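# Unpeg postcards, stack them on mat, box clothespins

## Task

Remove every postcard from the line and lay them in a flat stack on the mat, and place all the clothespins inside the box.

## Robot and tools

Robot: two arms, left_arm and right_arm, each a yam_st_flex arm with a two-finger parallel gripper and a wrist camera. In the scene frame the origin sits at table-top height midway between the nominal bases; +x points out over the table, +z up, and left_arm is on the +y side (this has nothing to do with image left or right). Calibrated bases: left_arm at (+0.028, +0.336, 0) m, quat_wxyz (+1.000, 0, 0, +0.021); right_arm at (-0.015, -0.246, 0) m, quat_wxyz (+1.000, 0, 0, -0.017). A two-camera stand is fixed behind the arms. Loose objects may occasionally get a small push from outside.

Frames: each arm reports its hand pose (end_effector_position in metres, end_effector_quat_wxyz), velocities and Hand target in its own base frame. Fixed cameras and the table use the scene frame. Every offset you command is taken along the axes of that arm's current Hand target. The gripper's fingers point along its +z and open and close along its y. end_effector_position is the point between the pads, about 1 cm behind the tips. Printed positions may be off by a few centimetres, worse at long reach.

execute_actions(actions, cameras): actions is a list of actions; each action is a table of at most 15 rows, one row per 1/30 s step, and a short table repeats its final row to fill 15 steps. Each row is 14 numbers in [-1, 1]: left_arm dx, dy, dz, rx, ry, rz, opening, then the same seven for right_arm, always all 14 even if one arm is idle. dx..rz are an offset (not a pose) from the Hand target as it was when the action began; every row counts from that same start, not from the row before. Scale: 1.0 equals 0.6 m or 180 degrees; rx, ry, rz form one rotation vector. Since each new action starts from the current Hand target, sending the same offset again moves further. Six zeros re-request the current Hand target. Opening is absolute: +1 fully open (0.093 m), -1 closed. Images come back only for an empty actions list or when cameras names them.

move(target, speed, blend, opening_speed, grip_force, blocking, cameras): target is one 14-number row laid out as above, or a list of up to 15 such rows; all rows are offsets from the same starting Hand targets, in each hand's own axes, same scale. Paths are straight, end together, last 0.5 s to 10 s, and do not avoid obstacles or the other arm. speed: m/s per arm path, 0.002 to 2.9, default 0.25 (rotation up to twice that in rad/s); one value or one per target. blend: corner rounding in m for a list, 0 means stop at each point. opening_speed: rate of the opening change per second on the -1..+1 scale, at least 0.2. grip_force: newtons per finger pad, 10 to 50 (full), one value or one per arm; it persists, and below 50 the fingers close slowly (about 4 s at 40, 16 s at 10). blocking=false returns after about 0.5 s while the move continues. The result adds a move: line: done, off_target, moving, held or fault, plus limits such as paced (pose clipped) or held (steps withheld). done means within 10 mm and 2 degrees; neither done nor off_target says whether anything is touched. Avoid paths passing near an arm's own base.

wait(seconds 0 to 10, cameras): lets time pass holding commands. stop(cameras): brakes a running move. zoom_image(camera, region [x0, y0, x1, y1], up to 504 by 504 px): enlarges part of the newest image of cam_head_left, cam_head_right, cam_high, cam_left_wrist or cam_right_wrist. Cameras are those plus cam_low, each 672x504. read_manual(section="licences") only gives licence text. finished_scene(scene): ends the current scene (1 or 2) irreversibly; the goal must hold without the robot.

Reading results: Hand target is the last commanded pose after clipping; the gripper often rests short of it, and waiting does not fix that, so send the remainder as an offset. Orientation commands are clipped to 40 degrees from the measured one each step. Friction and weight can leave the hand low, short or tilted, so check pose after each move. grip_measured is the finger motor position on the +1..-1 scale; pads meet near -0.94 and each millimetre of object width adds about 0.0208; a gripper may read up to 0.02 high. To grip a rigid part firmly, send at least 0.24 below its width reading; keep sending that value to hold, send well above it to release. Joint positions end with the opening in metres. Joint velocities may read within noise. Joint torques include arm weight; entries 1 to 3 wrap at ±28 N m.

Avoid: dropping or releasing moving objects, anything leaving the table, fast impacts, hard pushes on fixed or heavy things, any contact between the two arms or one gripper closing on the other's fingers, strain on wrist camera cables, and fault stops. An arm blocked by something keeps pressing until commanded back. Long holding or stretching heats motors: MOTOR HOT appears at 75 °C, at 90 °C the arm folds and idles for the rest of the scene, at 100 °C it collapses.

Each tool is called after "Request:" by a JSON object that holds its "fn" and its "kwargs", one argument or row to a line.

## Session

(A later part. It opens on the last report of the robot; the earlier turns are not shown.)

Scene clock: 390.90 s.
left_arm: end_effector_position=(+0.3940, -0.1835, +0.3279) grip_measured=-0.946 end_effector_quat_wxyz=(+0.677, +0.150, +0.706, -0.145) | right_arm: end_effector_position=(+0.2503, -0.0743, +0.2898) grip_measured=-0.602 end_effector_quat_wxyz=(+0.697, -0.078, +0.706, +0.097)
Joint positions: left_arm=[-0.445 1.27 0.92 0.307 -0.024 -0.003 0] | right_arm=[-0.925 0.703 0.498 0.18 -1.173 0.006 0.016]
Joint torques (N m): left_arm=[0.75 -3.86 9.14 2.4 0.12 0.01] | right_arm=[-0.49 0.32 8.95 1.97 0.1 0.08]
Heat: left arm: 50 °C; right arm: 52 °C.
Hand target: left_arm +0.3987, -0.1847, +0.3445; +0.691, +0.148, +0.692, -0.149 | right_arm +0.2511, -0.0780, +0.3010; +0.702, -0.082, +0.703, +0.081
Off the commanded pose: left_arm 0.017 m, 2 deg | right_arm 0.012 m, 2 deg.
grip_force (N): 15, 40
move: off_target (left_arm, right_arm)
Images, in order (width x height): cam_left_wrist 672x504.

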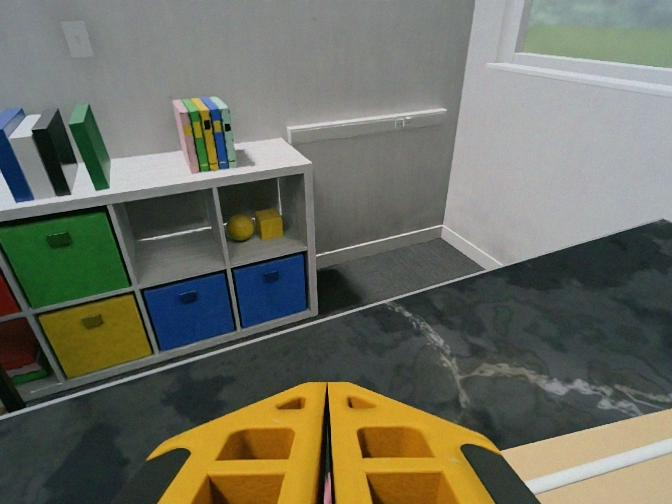

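Request:
{"fn": "move", "kwargs": {
  "target": [
    [0,0,0,0,0,0,-0.3,0,0,0,0,0,0,-0.6],
    [0.032,0,0,0,0,0,-0.3,0,0,0,0,0,0,-0.6]
  ],
  "speed": 0.06,
  "cameras": ["cam_left_wrist"]
}}

Request:
{"fn": "move", "kwargs": {
  "target": [0,0,0,0,0,0,-0.95,0,0,0,0,0,0,-0.6],
  "cameras": ["cam_left_wrist"]
}}

Scene clock: 393.33 s.
left_arm: end_effector_position=(+0.3959, -0.1844, +0.3308) grip_measured=-0.303 end_effector_quat_wxyz=(+0.691, +0.147, +0.692, -0.149) | right_arm: end_effector_position=(+0.2503, -0.0743, +0.2898) grip_measured=-0.602 end_effector_quat_wxyz=(+0.697, -0.078, +0.706, +0.097)
Joint positions: left_arm=[-0.445 1.282 0.899 0.383 -0.024 -0.003 0.031] | right_arm=[-0.925 0.703 0.498 0.18 -1.173 0.006 0.016]
Joint torques (N m): left_arm=[0.9 -3.78 5.61 2.42 0.11 -0.01] | right_arm=[-0.53 0.36 8.96 1.96 0.1 0.08]
Heat: left arm: 50 °C; right arm: 52 °C.
Hand target: left_arm +0.3987, -0.1847, +0.3251; +0.691, +0.148, +0.692, -0.149 | right_arm +0.2511, -0.0780, +0.3010; +0.702, -0.082, +0.703, +0.081
Off the commanded pose: left_arm 0.006 m, 0 deg | right_arm 0.012 m, 2 deg.
grip_force (N): 15, 40
move: off_target (right_arm)
Images, in order (width x height): cam_left_wrist 672x504.

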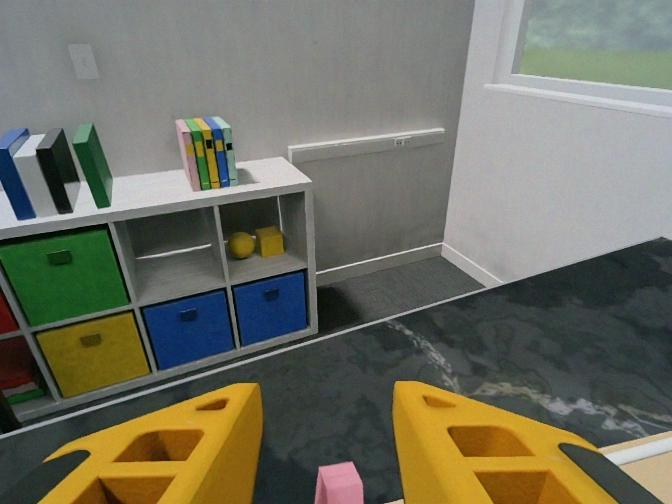

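Scene clock: 397.50 s.
left_arm: end_effector_position=(+0.3959, -0.1844, +0.3310) grip_measured=-0.946 end_effector_quat_wxyz=(+0.692, +0.146, +0.691, -0.149) | right_arm: end_effector_position=(+0.2503, -0.0743, +0.2898) grip_measured=-0.602 end_effector_quat_wxyz=(+0.697, -0.078, +0.706, +0.097)
Joint positions: left_arm=[-0.445 1.282 0.899 0.384 -0.024 -0.003 0] | right_arm=[-0.925 0.703 0.498 0.18 -1.173 0.006 0.016]
Joint torques (N m): left_arm=[0.94 -3.78 5.81 2.42 0.13 -0.01] | right_arm=[-0.54 0.34 8.94 1.96 0.09 0.08]
Heat: left arm: 49 °C; right arm: 52 °C.
Hand target: left_arm +0.3987, -0.1847, +0.3252; +0.691, +0.148, +0.692, -0.149 | right_arm +0.2511, -0.0780, +0.3010; +0.702, -0.082, +0.703, +0.081
Off the commanded pose: left_arm 0.007 m, 0 deg | right_arm 0.012 m, 2 deg.
grip_force (N): 15, 40
move: off_target (right_arm)
Images, in order (width x height): cam_left_wrist 672x504.

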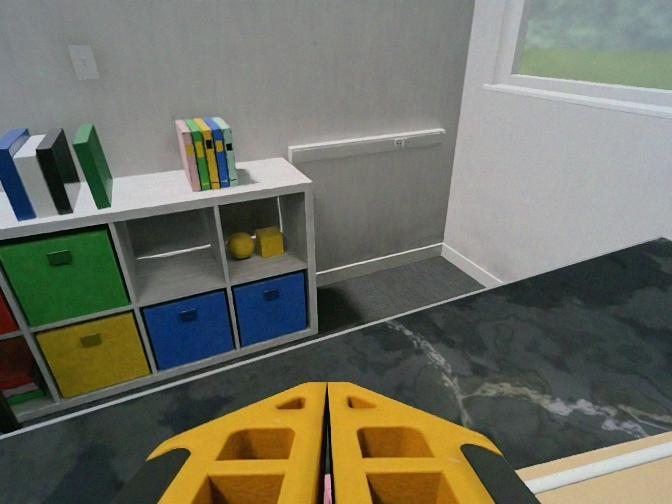

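Request:
{"fn": "move", "kwargs": {
  "target": [
    [0,0,0,0,0,0,-0.3,0,0,0,0,0,0,-0.6],
    [0.03,0,0,0,0,0,-0.3,0,0,0,0,0,0,-0.6]
  ],
  "speed": 0.06,
  "cameras": ["cam_left_wrist"]
}}

Scene clock: 399.63 s.
left_arm: end_effector_position=(+0.3963, -0.1846, +0.3130) grip_measured=-0.303 end_effector_quat_wxyz=(+0.692, +0.146, +0.691, -0.149) | right_arm: end_effector_position=(+0.2503, -0.0743, +0.2898) grip_measured=-0.602 end_effector_quat_wxyz=(+0.697, -0.078, +0.706, +0.097)
Joint positions: left_arm=[-0.445 1.297 0.838 0.46 -0.024 -0.003 0.031] | right_arm=[-0.925 0.703 0.498 0.18 -1.173 0.006 0.016]
Joint torques (N m): left_arm=[0.96 -3.69 5.74 2.42 0.09 0.02] | right_arm=[-0.5 0.31 8.94 1.97 0.1 0.07]
Heat: left arm: 49 °C; right arm: 52 °C.
Hand target: left_arm +0.3987, -0.1847, +0.3072; +0.691, +0.148, +0.692, -0.149 | right_arm +0.2511, -0.0780, +0.3010; +0.702, -0.082, +0.703, +0.081
Off the commanded pose: left_arm 0.006 m, 0 deg | right_arm 0.012 m, 2 deg.
grip_force (N): 15, 40
move: off_target (right_arm)
Images, in order (width x height): cam_left_wrist 672x504.

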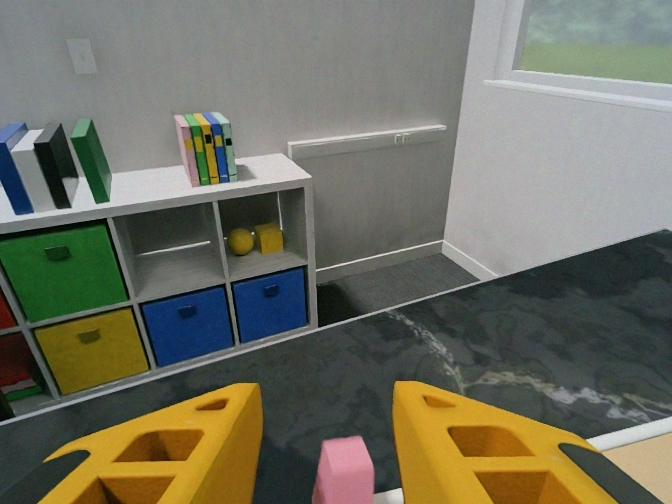

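Request:
{"fn": "move", "kwargs": {
  "target": [
    [0.015,0,0,0,0,0,-0.3,0,0,0,0,0,0,-0.6],
    [0.015,0,0,0,0,0,-0.95,0,0,0,0,0,0,-0.6]
  ],
  "speed": 0.06,
  "cameras": ["cam_left_wrist","cam_head_right"]
}}

Scene clock: 405.27 s.
left_arm: end_effector_position=(+0.3961, -0.1853, +0.3067) grip_measured=-0.946 end_effector_quat_wxyz=(+0.695, +0.147, +0.688, -0.151) | right_arm: end_effector_position=(+0.2503, -0.0743, +0.2898) grip_measured=-0.602 end_effector_quat_wxyz=(+0.697, -0.078, +0.706, +0.097)
Joint positions: left_arm=[-0.445 1.306 0.808 0.51 -0.02 -0.003 0] | right_arm=[-0.925 0.703 0.498 0.18 -1.173 0.006 0.016]
Joint torques (N m): left_arm=[0.73 -3.88 5.53 2.31 0.01 0.06] | right_arm=[-0.49 0.32 8.94 1.96 0.1 0.07]
Heat: left arm: 49 °C; right arm: 53 °C.
Hand target: left_arm +0.3987, -0.1847, +0.2981; +0.691, +0.148, +0.692, -0.149 | right_arm +0.2511, -0.0780, +0.3010; +0.702, -0.082, +0.703, +0.081
Off the commanded pose: left_arm 0.009 m, 1 deg | right_arm 0.012 m, 2 deg.
grip_force (N): 15, 40
move: off_target (right_arm)
Images, in order (width x height): cam_head_right 672x504, cam_left_wrist 672x504.

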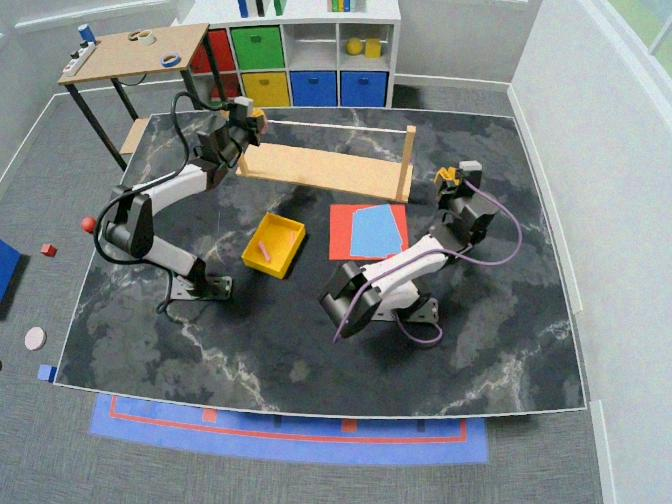

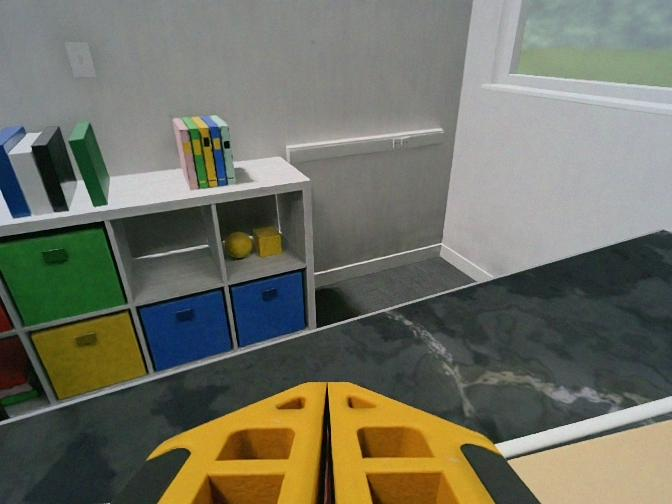

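Request:
{"fn": "move", "kwargs": {
  "target": [
    [0,0,0,0,0,0,-0.3,0,0,0,0,0,0,-0.6],
    [0.016,0,0,0,0,0,-0.3,0,0,0,0,0,0,-0.6]
  ],
  "speed": 0.06,
  "cameras": ["cam_left_wrist"]
}}

Scene clock: 407.27 s.
left_arm: end_effector_position=(+0.3963, -0.1854, +0.2954) grip_measured=-0.303 end_effector_quat_wxyz=(+0.692, +0.148, +0.690, -0.151) | right_arm: end_effector_position=(+0.2503, -0.0743, +0.2898) grip_measured=-0.602 end_effector_quat_wxyz=(+0.697, -0.078, +0.706, +0.097)
Joint positions: left_arm=[-0.445 1.319 0.778 0.543 -0.02 -0.003 0.031] | right_arm=[-0.925 0.703 0.498 0.18 -1.173 0.006 0.016]
Joint torques (N m): left_arm=[0.83 -3.81 5.57 2.39 0.08 -0.02] | right_arm=[-0.53 0.32 8.95 1.96 0.09 0.07]
Heat: left arm: 49 °C; right arm: 53 °C.
Hand target: left_arm +0.3987, -0.1847, +0.2886; +0.691, +0.148, +0.692, -0.149 | right_arm +0.2511, -0.0780, +0.3010; +0.702, -0.082, +0.703, +0.081
Off the commanded pose: left_arm 0.007 m, 0 deg | right_arm 0.012 m, 2 deg.
grip_force (N): 15, 40
move: off_target (right_arm)
Images, in order (width x height): cam_left_wrist 672x504.

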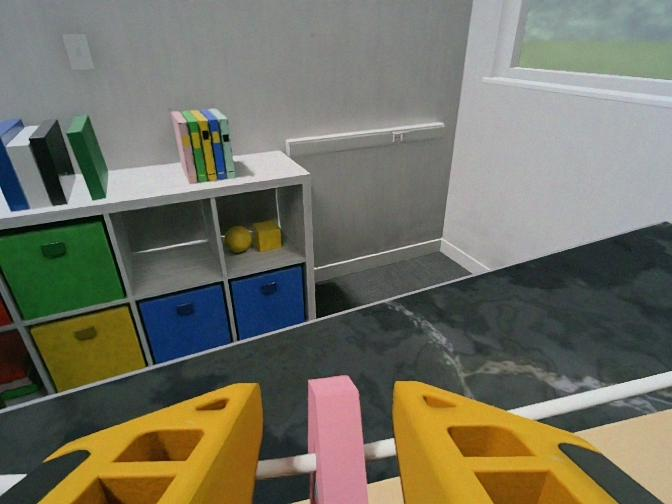

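Request:
{"fn": "move", "kwargs": {
  "target": [0,0,0,0,0,0,-0.95,0,0,0,0,0,0,-0.6],
  "cameras": ["cam_left_wrist"]
}}

Scene clock: 410.57 s.
left_arm: end_effector_position=(+0.3960, -0.1860, +0.2956) grip_measured=-0.756 end_effector_quat_wxyz=(+0.692, +0.149, +0.690, -0.152) | right_arm: end_effector_position=(+0.2503, -0.0743, +0.2898) grip_measured=-0.602 end_effector_quat_wxyz=(+0.697, -0.078, +0.706, +0.097)
Joint positions: left_arm=[-0.445 1.319 0.778 0.544 -0.016 -0.003 0.009] | right_arm=[-0.925 0.703 0.498 0.18 -1.173 0.006 0.016]
Joint torques (N m): left_arm=[0.95 -3.67 5.23 2.4 0.02 0.01] | right_arm=[-0.46 0.31 8.92 1.96 0.09 0.06]
Heat: left arm: 48 °C; right arm: 53 °C.
Hand target: left_arm +0.3986, -0.1847, +0.2886; +0.691, +0.148, +0.692, -0.149 | right_arm +0.2511, -0.0780, +0.3010; +0.702, -0.082, +0.703, +0.081
Off the commanded pose: left_arm 0.008 m, 0 deg | right_arm 0.012 m, 2 deg.
grip_force (N): 15, 40
move: off_target (right_arm)
Images, in order (width x height): cam_left_wrist 672x504.

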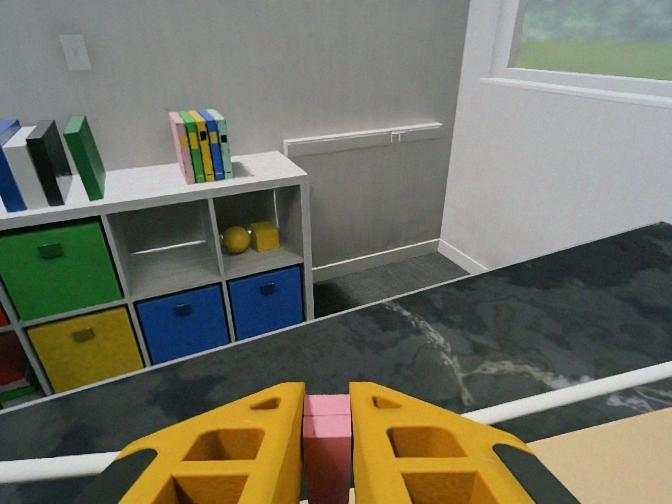

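Request:
{"fn": "move", "kwargs": {
  "target": [-0.002,0,0.021,0,0.36,0,-0.95,0,0,0,0,0,0,-0.6],
  "speed": 0.15,
  "cameras": ["cam_left_wrist","cam_head_left","cam_right_wrist","cam_low"]
}}

Scene clock: 415.97 s.
left_arm: end_effector_position=(+0.4082, -0.1929, +0.2937) grip_measured=-0.763 end_effector_quat_wxyz=(+0.235, +0.210, +0.948, -0.052) | right_arm: end_effector_position=(+0.2503, -0.0743, +0.2898) grip_measured=-0.602 end_effector_quat_wxyz=(+0.697, -0.078, +0.706, +0.097)
Joint positions: left_arm=[-0.443 2.061 2.516 -1.539 -0.003 -0.006 0.009] | right_arm=[-0.925 0.703 0.498 0.18 -1.173 0.006 0.016]
Joint torques (N m): left_arm=[1.06 -8.29 6.58 1.02 0 -0.07] | right_arm=[-0.49 0.31 8.94 1.96 0.1 0.07]
Heat: left arm: 49 °C; right arm: 53 °C.
Hand target: left_arm +0.4101, -0.1898, +0.2898; +0.213, +0.205, +0.954, -0.046 | right_arm +0.2511, -0.0780, +0.3010; +0.702, -0.082, +0.703, +0.081
Off the commanded pose: left_arm 0.005 m, 3 deg | right_arm 0.012 m, 2 deg.
joint sent to its limit (left arm) — joint 4 (wrist pitch), lower limit. The joint targets still meet the commanded pose.
grip_force (N): 15, 40
move: off_target (left_arm, right_arm)
Images, in order (width x height): cam_head_left 672x504, cam_low 672x504, cam_left_wrist 672x504, cam_right_wrist 672x504.

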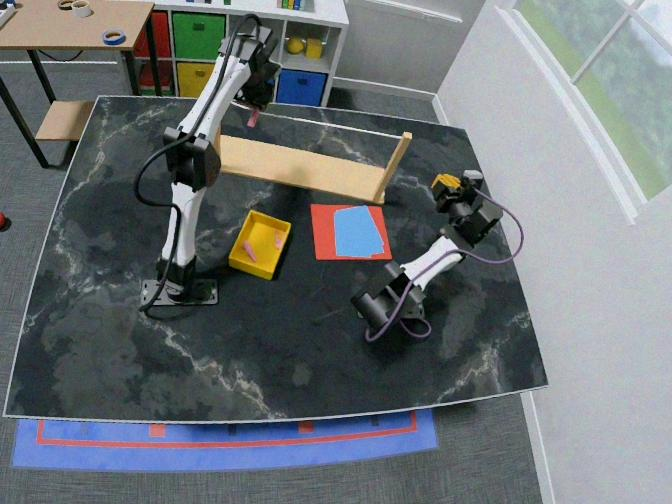

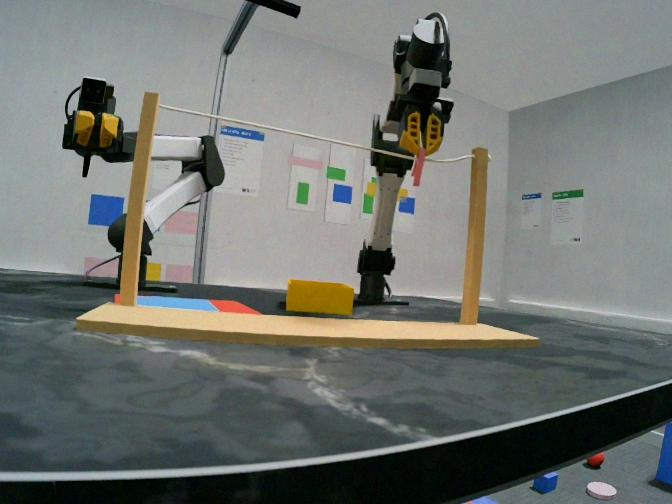

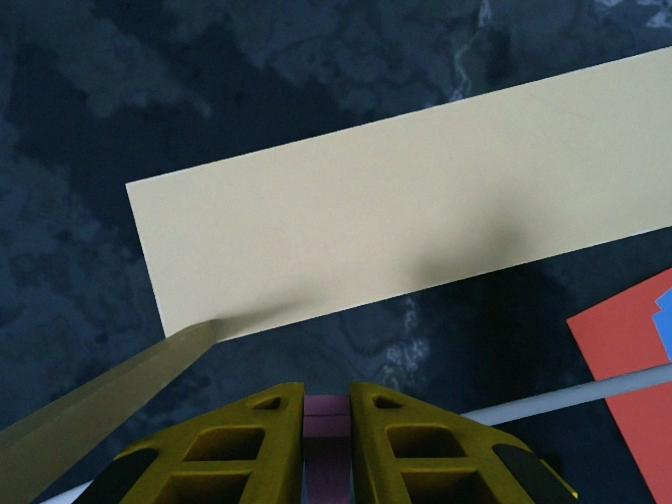

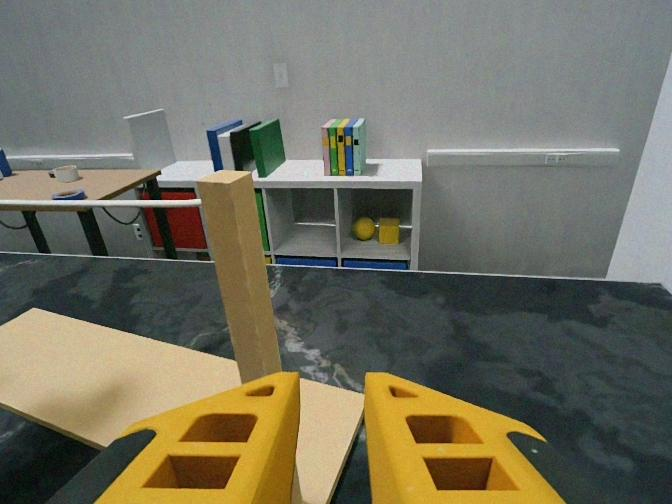

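Request:
{"fn": "move", "kwargs": {
  "target": [
    [0,0,0,0,0,0,-0.95,0.05,0.303,0.02,-0.095,-0.16,-0.297,-0.1],
    [0,0,0,0,0,0,-0.95,0.055,0.619,0.355,-0.190,-0.319,-0.593,-0.1]
  ],
  "speed": 0.2,
  "blend": [0.04,0],
  "cameras": ["cam_left_wrist","cam_head_left","cam_right_wrist","cam_low"]
}}

Scene clock: 426.83 s.
left_arm: end_effector_position=(+0.4081, -0.1929, +0.2936) grip_measured=-0.763 end_effector_quat_wxyz=(+0.235, +0.210, +0.948, -0.052) | right_arm: end_effector_position=(+0.3725, +0.3264, +0.2602) grip_measured=-0.102 end_effector_quat_wxyz=(-0.642, +0.709, +0.035, +0.290)
Joint positions: left_arm=[-0.443 2.061 2.516 -1.539 -0.003 -0.006 0.009] | right_arm=[0.5 1.703 0.997 0.697 -0.695 -2.049 0.04]
Joint torques (N m): left_arm=[1.14 -8.18 6.6 1.03 -0.01 -0.09] | right_arm=[0.47 -7.45 8.69 2.21 -0.16 0.13]
Heat: left arm: 50 °C; right arm: 53 °C.
Hand target: left_arm +0.4102, -0.1898, +0.2898; +0.213, +0.205, +0.954, -0.046 | right_arm +0.3736, +0.3322, +0.2672; -0.646, +0.705, +0.047, +0.290
Off the commanded pose: left_arm 0.005 m, 3 deg | right_arm 0.009 m, 2 deg.
joint sent to its limit (left arm) — joint 4 (wrist pitch), lower limit. The joint targets still meet the commanded pose.
grip_force (N): 15, 40
move: off_target (left_arm)
Images, in order (width x height): cam_head_left 672x504, cam_low 672x504, cam_left_wrist 672x504, cam_right_wrist 672x504.

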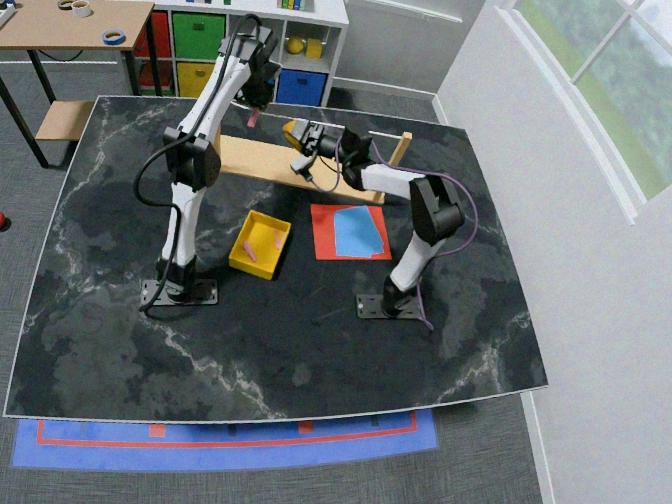

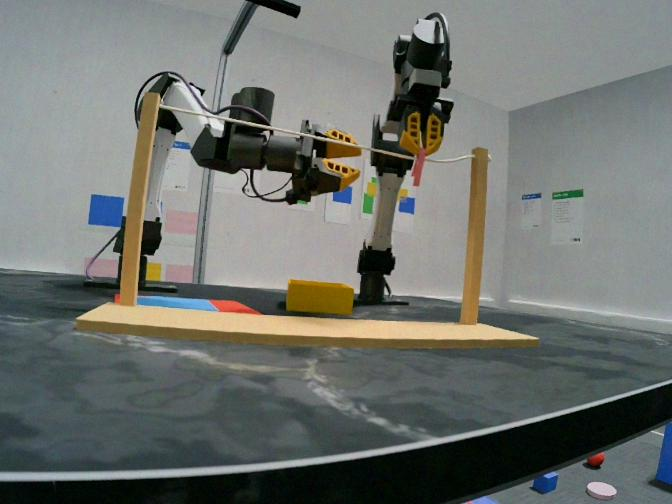

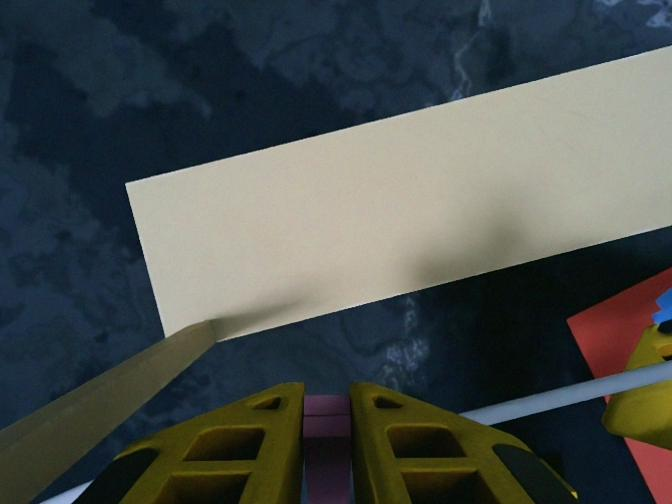

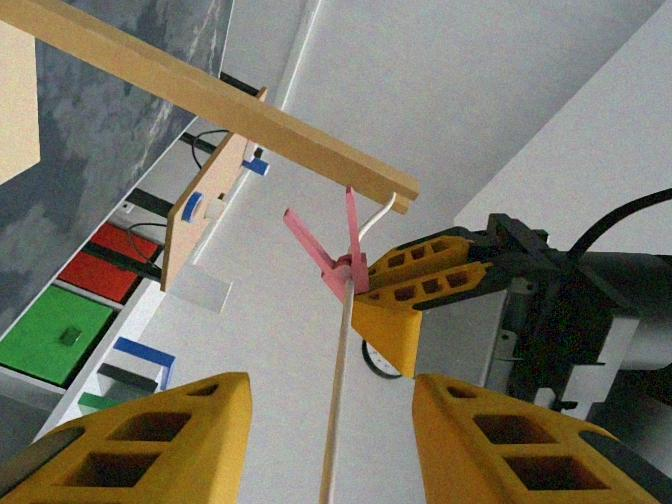

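Request:
{"fn": "move", "kwargs": {
  "target": [0,0,0,0,0,0,-0.95,-0.017,0.008,0.09,0,0,-0.08,-0.1],
  "speed": 0.15,
  "cameras": ["cam_left_wrist","cam_head_left","cam_right_wrist","cam_low"]
}}

Scene clock: 429.43 s.
left_arm: end_effector_position=(+0.4081, -0.1929, +0.2936) grip_measured=-0.763 end_effector_quat_wxyz=(+0.235, +0.210, +0.948, -0.052) | right_arm: end_effector_position=(+0.3811, +0.3809, +0.2501) grip_measured=-0.102 end_effector_quat_wxyz=(+0.656, -0.676, -0.083, -0.325)
Joint positions: left_arm=[-0.443 2.061 2.516 -1.539 -0.003 -0.006 0.009] | right_arm=[0.599 1.901 1.11 0.881 -0.632 -2.1 0.04]
Joint torques (N m): left_arm=[1.21 -8.27 6.67 1.01 0 -0.11] | right_arm=[0.24 -8.64 8.35 2.45 0.09 0.15]
Heat: left arm: 50 °C; right arm: 53 °C.
Hand target: left_arm +0.4102, -0.1898, +0.2898; +0.213, +0.205, +0.954, -0.046 | right_arm +0.3860, +0.3853, +0.2582; +0.604, -0.694, -0.135, -0.368
Off the commanded pose: left_arm 0.005 m, 3 deg | right_arm 0.010 m, 10 deg.
joint sent to its limit (left arm) — joint 4 (wrist pitch), lower limit. The joint targets still meet the commanded pose.
joint sent to its limit (right arm) — joint 6 (wrist roll), lower limit. The joint targets are off in orientation, not in position.
grip_force (N): 15, 40
move: off_target (left_arm, right_arm)
Images, in order (width x height): cam_head_left 672x504, cam_low 672x504, cam_left_wrist 672x504, cam_right_wrist 672x504.

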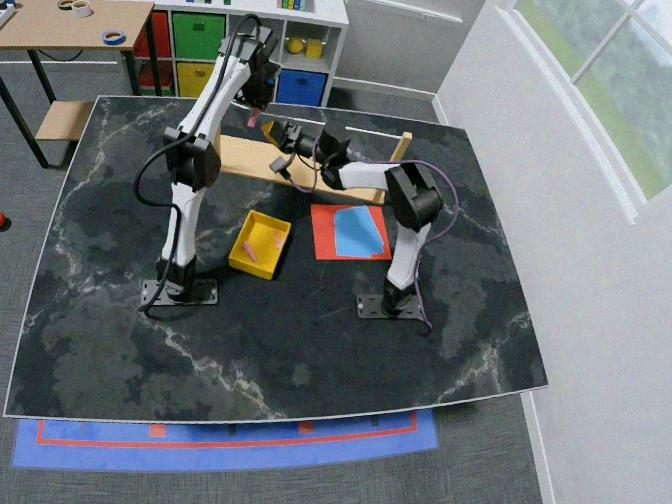

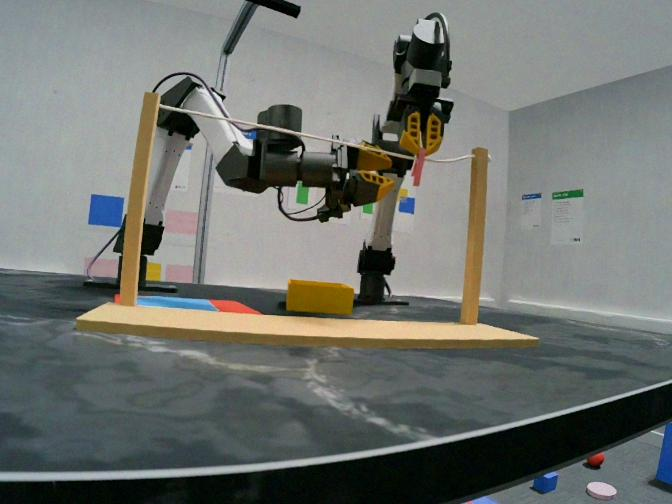

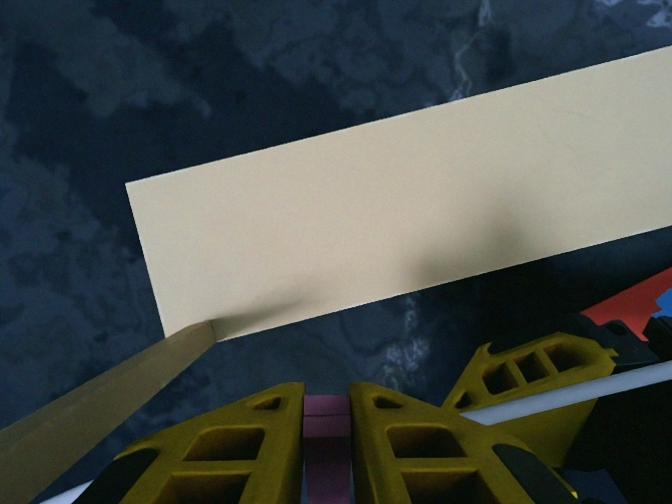

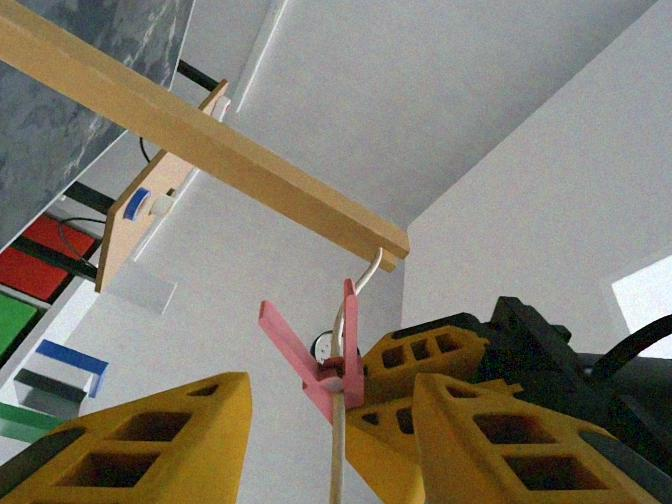

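Request:
{"fn": "move", "kwargs": {
  "target": [0,0,0,0,0,0,-0.95,-0.002,0.017,0.04,0,0,0.04,-0.15],
  "speed": 0.08,
  "cameras": ["cam_left_wrist","cam_head_left","cam_right_wrist","cam_low"]
}}

Scene clock: 432.47 s.
left_arm: end_effector_position=(+0.4081, -0.1929, +0.2936) grip_measured=-0.763 end_effector_quat_wxyz=(+0.235, +0.210, +0.948, -0.052) | right_arm: end_effector_position=(+0.3958, +0.4002, +0.2465) grip_measured=-0.148 end_effector_quat_wxyz=(+0.647, -0.692, -0.070, -0.313)
Joint positions: left_arm=[-0.443 2.061 2.516 -1.539 -0.003 -0.006 0.009] | right_arm=[0.621 1.959 1.223 0.777 -0.6 -2.1 0.038]
Joint torques (N m): left_arm=[1.18 -8.14 6.56 1.03 -0.01 -0.1] | right_arm=[0.5 -9.47 8.59 2.25 0.08 0.16]
Heat: left arm: 50 °C; right arm: 53 °C.
Hand target: left_arm +0.4102, -0.1898, +0.2898; +0.213, +0.205, +0.954, -0.046 | right_arm +0.3999, +0.4056, +0.2501; +0.626, -0.700, -0.091, -0.330
Off the commanded pose: left_arm 0.005 m, 3 deg | right_arm 0.008 m, 4 deg.
joint sent to its limit (left arm) — joint 4 (wrist pitch), lower limit. The joint targets still meet the commanded pose.
joint sent to its limit (right arm) — joint 6 (wrist roll), lower limit. The joint targets are off in orientation, not in position.
grip_force (N): 15, 40
move: off_target (left_arm, right_arm)
Images, in order (width x height): cam_head_left 672x504, cam_low 672x504, cam_left_wrist 672x504, cam_right_wrist 672x504.

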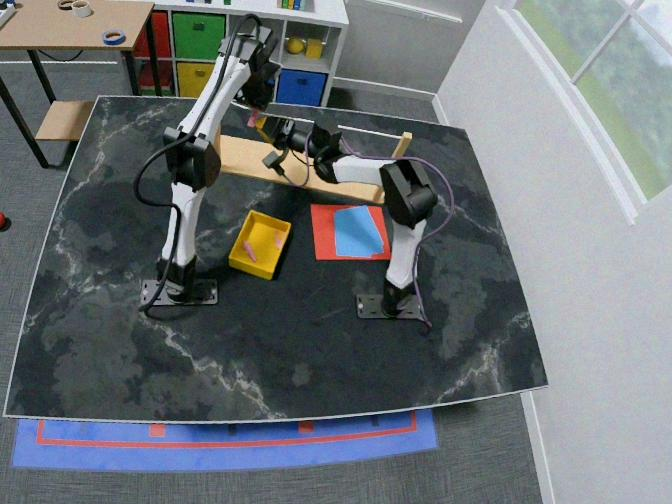

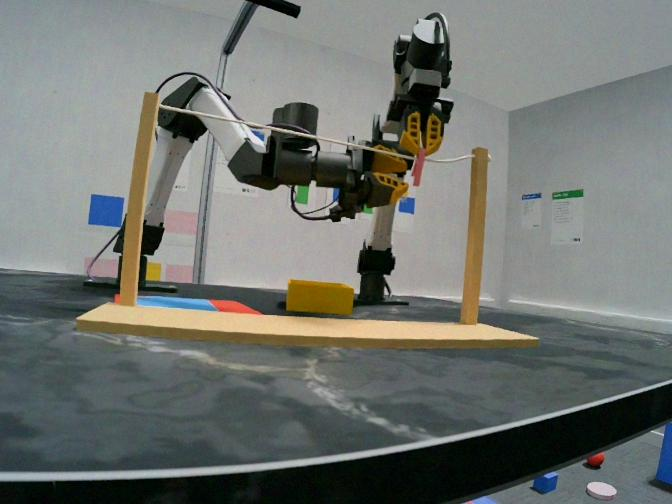

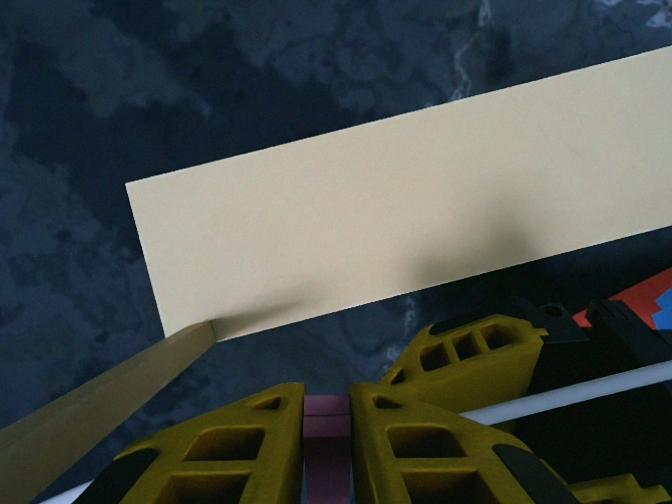

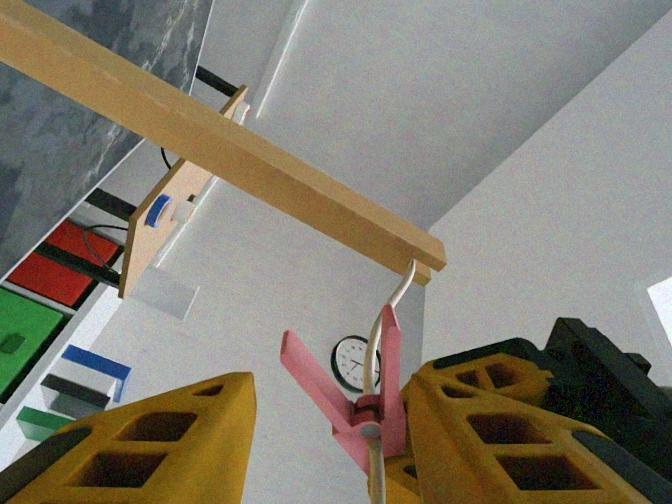

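Request:
{"fn": "move", "kwargs": {
  "target": [0,0,0,0,0,0,-0.95,-0.003,0.0,0.06,0,0,0.015,-0.15],
  "speed": 0.05,
  "cameras": ["cam_left_wrist","cam_right_wrist","cam_low"]
}}

Scene clock: 434.77 s.
left_arm: end_effector_position=(+0.4080, -0.1929, +0.2936) grip_measured=-0.763 end_effector_quat_wxyz=(+0.235, +0.210, +0.948, -0.052) | right_arm: end_effector_position=(+0.4071, +0.4346, +0.2457) grip_measured=-0.148 end_effector_quat_wxyz=(-0.642, +0.700, +0.065, +0.305)
Joint positions: left_arm=[-0.443 2.061 2.516 -1.539 -0.003 -0.006 0.009] | right_arm=[0.67 2.051 1.383 0.68 -0.55 -2.101 0.038]
Joint torques (N m): left_arm=[1.14 -8.25 6.61 1.01 -0.02 -0.06] | right_arm=[0.43 -10.39 8.85 2.35 0.12 0.16]
Heat: left arm: 50 °C; right arm: 53 °C.
Hand target: left_arm +0.4101, -0.1898, +0.2898; +0.213, +0.205, +0.954, -0.046 | right_arm +0.4111, +0.4399, +0.2490; -0.634, +0.703, +0.075, +0.315
Off the commanded pose: left_arm 0.005 m, 3 deg | right_arm 0.007 m, 2 deg.
joint sent to its limit (left arm) — joint 4 (wrist pitch), lower limit. The joint targets still meet the commanded pose.
joint sent to its limit (right arm) — joint 6 (wrist roll), lower limit. The joint targets still meet the commanded pose.
grip_force (N): 15, 40
move: off_target (left_arm)
Images, in order (width x height): cam_low 672x504, cam_left_wrist 672x504, cam_right_wrist 672x504.

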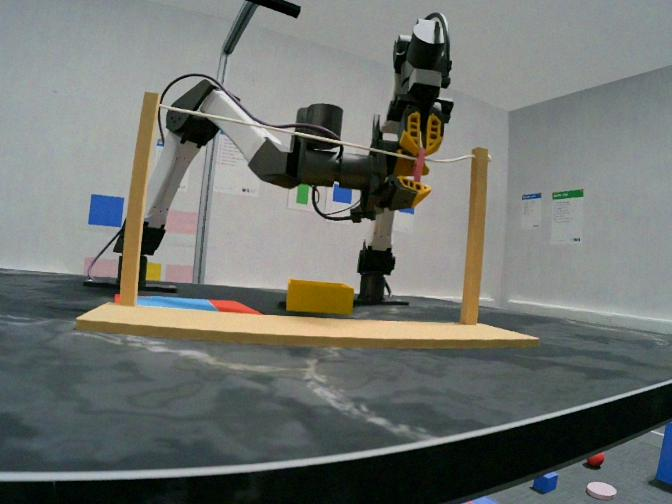

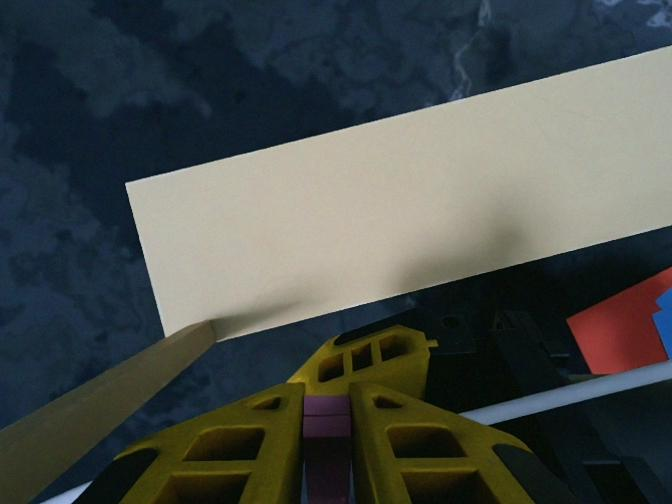

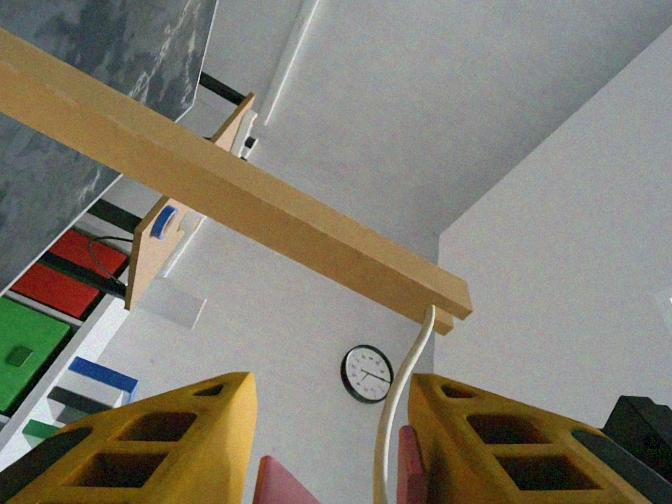

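Request:
{"fn": "move", "kwargs": {
  "target": [
    [0,0,0,0,0,0,-0.95,0.008,0.0,0.0,0,0,0,-0.15],
    [0,0,0,0,0,0,-0.95,0.008,0.0,0.0,0,0,0,-0.9]
  ],
  "speed": 0.05,
  "grip_force": [15,45],
  "cameras": ["cam_left_wrist","cam_right_wrist","cam_low"]
}}

Scene clock: 438.27 s.
left_arm: end_effector_position=(+0.4115, -0.1946, +0.2940) grip_measured=-0.764 end_effector_quat_wxyz=(+0.240, +0.209, +0.946, -0.054) | right_arm: end_effector_position=(+0.4024, +0.4396, +0.2496) grip_measured=-0.712 end_effector_quat_wxyz=(+0.646, -0.699, -0.077, -0.299)
Joint positions: left_arm=[-0.443 2.066 2.519 -1.526 -0.003 -0.008 0.009] | right_arm=[0.677 2.052 1.399 0.668 -0.569 -2.106 0.011]
Joint torques (N m): left_arm=[1.21 -8.73 6.43 0.92 0.02 -0.06] | right_arm=[-1.11 -10.47 8.75 2.25 0.2 0.2]
Heat: left arm: 50 °C; right arm: 54 °C.
Hand target: left_arm +0.4102, -0.1898, +0.2897; +0.213, +0.205, +0.954, -0.046 | right_arm +0.4150, +0.4384, +0.2515; +0.634, -0.703, -0.075, -0.315
Off the commanded pose: left_arm 0.007 m, 3 deg | right_arm 0.013 m, 2 deg.
joint sent to its limit (left arm) — joint 4 (wrist pitch), lower limit. The joint targets still meet the commanded pose.
joint sent to its limit (right arm) — joint 6 (wrist roll), lower limit. The joint targets still meet the commanded pose.
grip_force (N): 15, 45
move: off_target (left_arm, right_arm)
Images, in order (width x height): cam_low 672x504, cam_left_wrist 672x504, cam_right_wrist 672x504.

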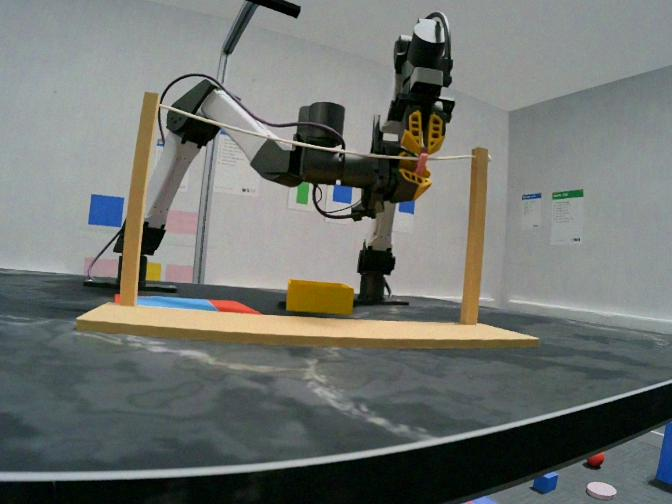

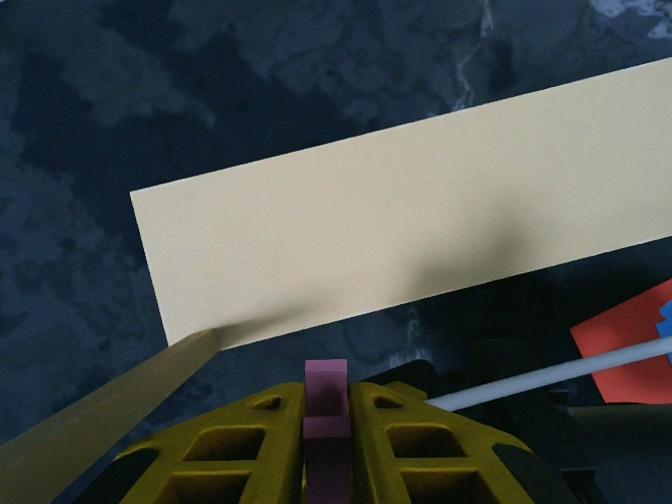

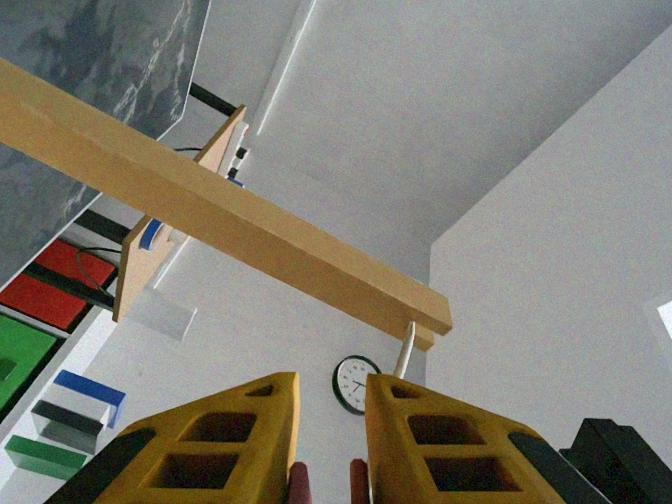

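Request:
{"fn": "move", "kwargs": {
  "target": [
    [0,0,0,0,0,0,-0.35,0.008,0,0,0,0,0,-0.9],
    [0,0,-0.16,0,0,0,-0.35,0.0,0,0,0,0,0,-0.9]
  ],
  "speed": 0.1,
  "cameras": ["cam_left_wrist","cam_right_wrist","cam_low"]
}}

Scene clock: 441.00 s.
left_arm: end_effector_position=(+0.3818, -0.1795, +0.3611) grip_measured=-0.353 end_effector_quat_wxyz=(+0.313, +0.202, +0.925, -0.070) | right_arm: end_effector_position=(+0.4092, +0.4369, +0.2487) grip_measured=-0.734 end_effector_quat_wxyz=(-0.641, +0.702, +0.068, +0.303)
Joint positions: left_arm=[-0.44 1.923 2.549 -1.543 -0.003 -0.01 0.028] | right_arm=[0.669 2.057 1.411 0.651 -0.558 -2.106 0.01]
Joint torques (N m): left_arm=[0.79 -11.21 6.04 1.37 0.06 -0.08] | right_arm=[-0.18 -10.74 8.02 2.45 0.08 0.21]
Heat: left arm: 51 °C; right arm: 54 °C.
Hand target: left_arm +0.3730, -0.1730, +0.3766; +0.213, +0.205, +0.954, -0.046 | right_arm +0.4149, +0.4385, +0.2517; -0.634, +0.702, +0.075, +0.315
Off the commanded pose: left_arm 0.019 m, 12 deg | right_arm 0.007 m, 2 deg.
joint sent to its limit (left arm) — joint 4 (wrist pitch), lower limit. The joint targets are off in orientation, not in position.
joint sent to its limit (right arm) — joint 6 (wrist roll), lower limit. The joint targets still meet the commanded pose.
grip_force (N): 15, 45
move: off_target (left_arm)
Images, in order (width x height): cam_low 672x504, cam_left_wrist 672x504, cam_right_wrist 672x504.

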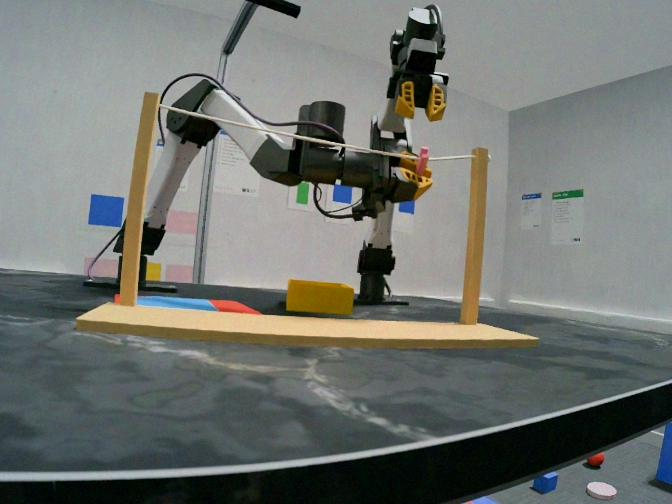

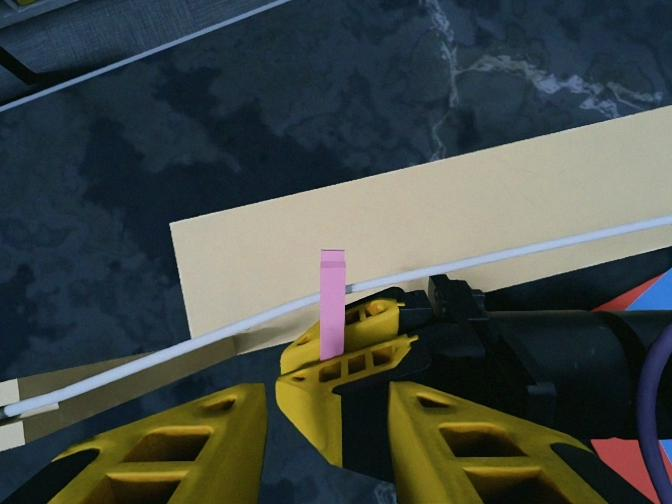

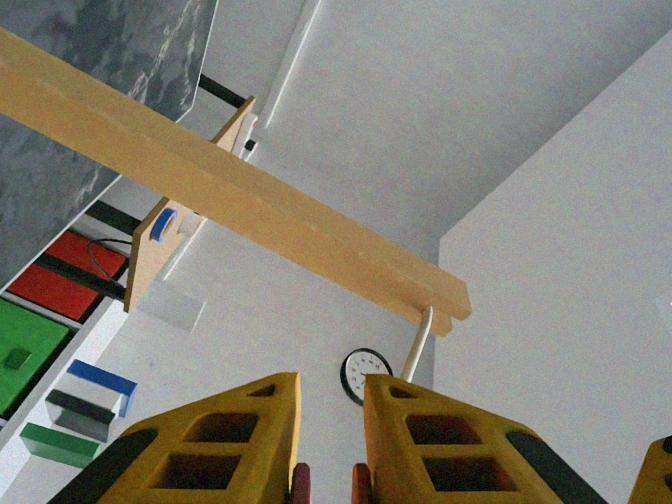

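Request:
{"fn": "move", "kwargs": {
  "target": [0,0,0,0,0,0,-0.35,-0.15,0,-0.0,0,0,0,-0.9],
  "speed": 0.1,
  "cameras": ["cam_left_wrist","cam_right_wrist","cam_head_left"]
}}

Scene clock: 443.10 s.
left_arm: end_effector_position=(+0.3818, -0.1795, +0.3611) grip_measured=-0.353 end_effector_quat_wxyz=(+0.313, +0.202, +0.925, -0.070) | right_arm: end_effector_position=(+0.3447, +0.4671, +0.1992) grip_measured=-0.734 end_effector_quat_wxyz=(-0.639, +0.704, +0.066, +0.302)
Joint positions: left_arm=[-0.44 1.923 2.549 -1.543 -0.003 -0.01 0.028] | right_arm=[0.821 2.057 1.191 0.866 -0.403 -2.106 0.01]
Joint torques (N m): left_arm=[0.87 -11.34 5.76 1.37 0.02 -0.09] | right_arm=[0.01 -12.34 4.86 2.67 0.09 0.22]
Heat: left arm: 51 °C; right arm: 54 °C.
Hand target: left_arm +0.3730, -0.1730, +0.3766; +0.213, +0.205, +0.954, -0.046 | right_arm +0.3438, +0.4649, +0.2034; -0.634, +0.702, +0.075, +0.315
Off the commanded pose: left_arm 0.019 m, 12 deg | right_arm 0.005 m, 2 deg.
joint sent to its limit (left arm) — joint 4 (wrist pitch), lower limit. The joint targets are off in orientation, not in position.
joint sent to its limit (right arm) — joint 6 (wrist roll), lower limit. The joint targets still meet the commanded pose.
grip_force (N): 15, 45
move: off_target (left_arm)
Images, in order (width x height): cam_head_left 672x504, cam_left_wrist 672x504, cam_right_wrist 672x504.

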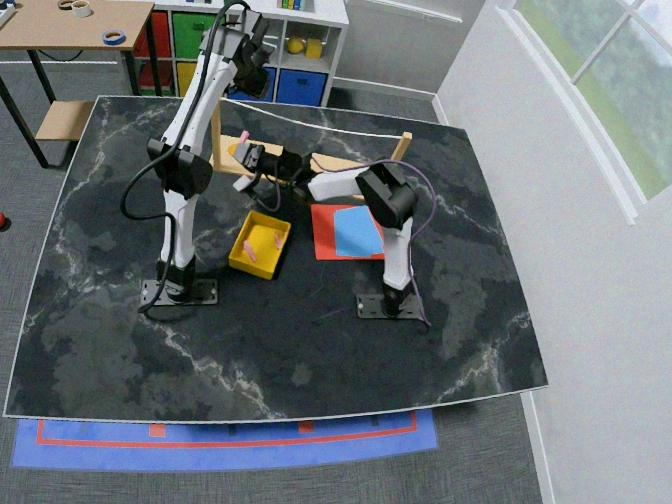

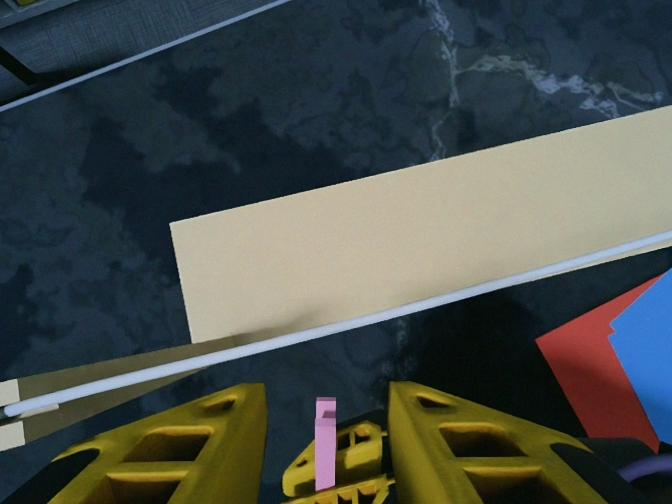

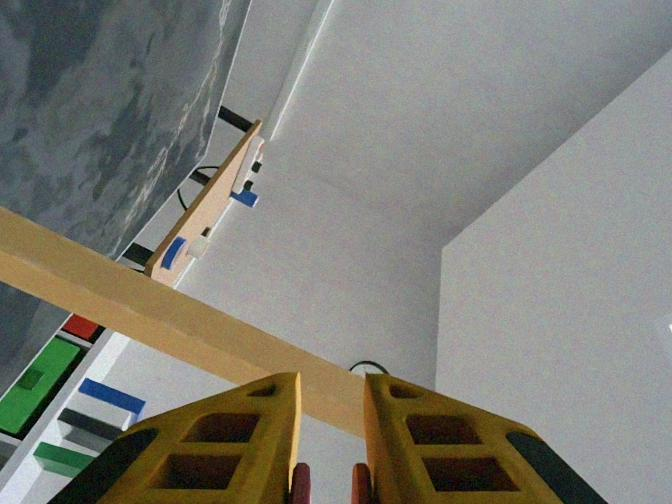

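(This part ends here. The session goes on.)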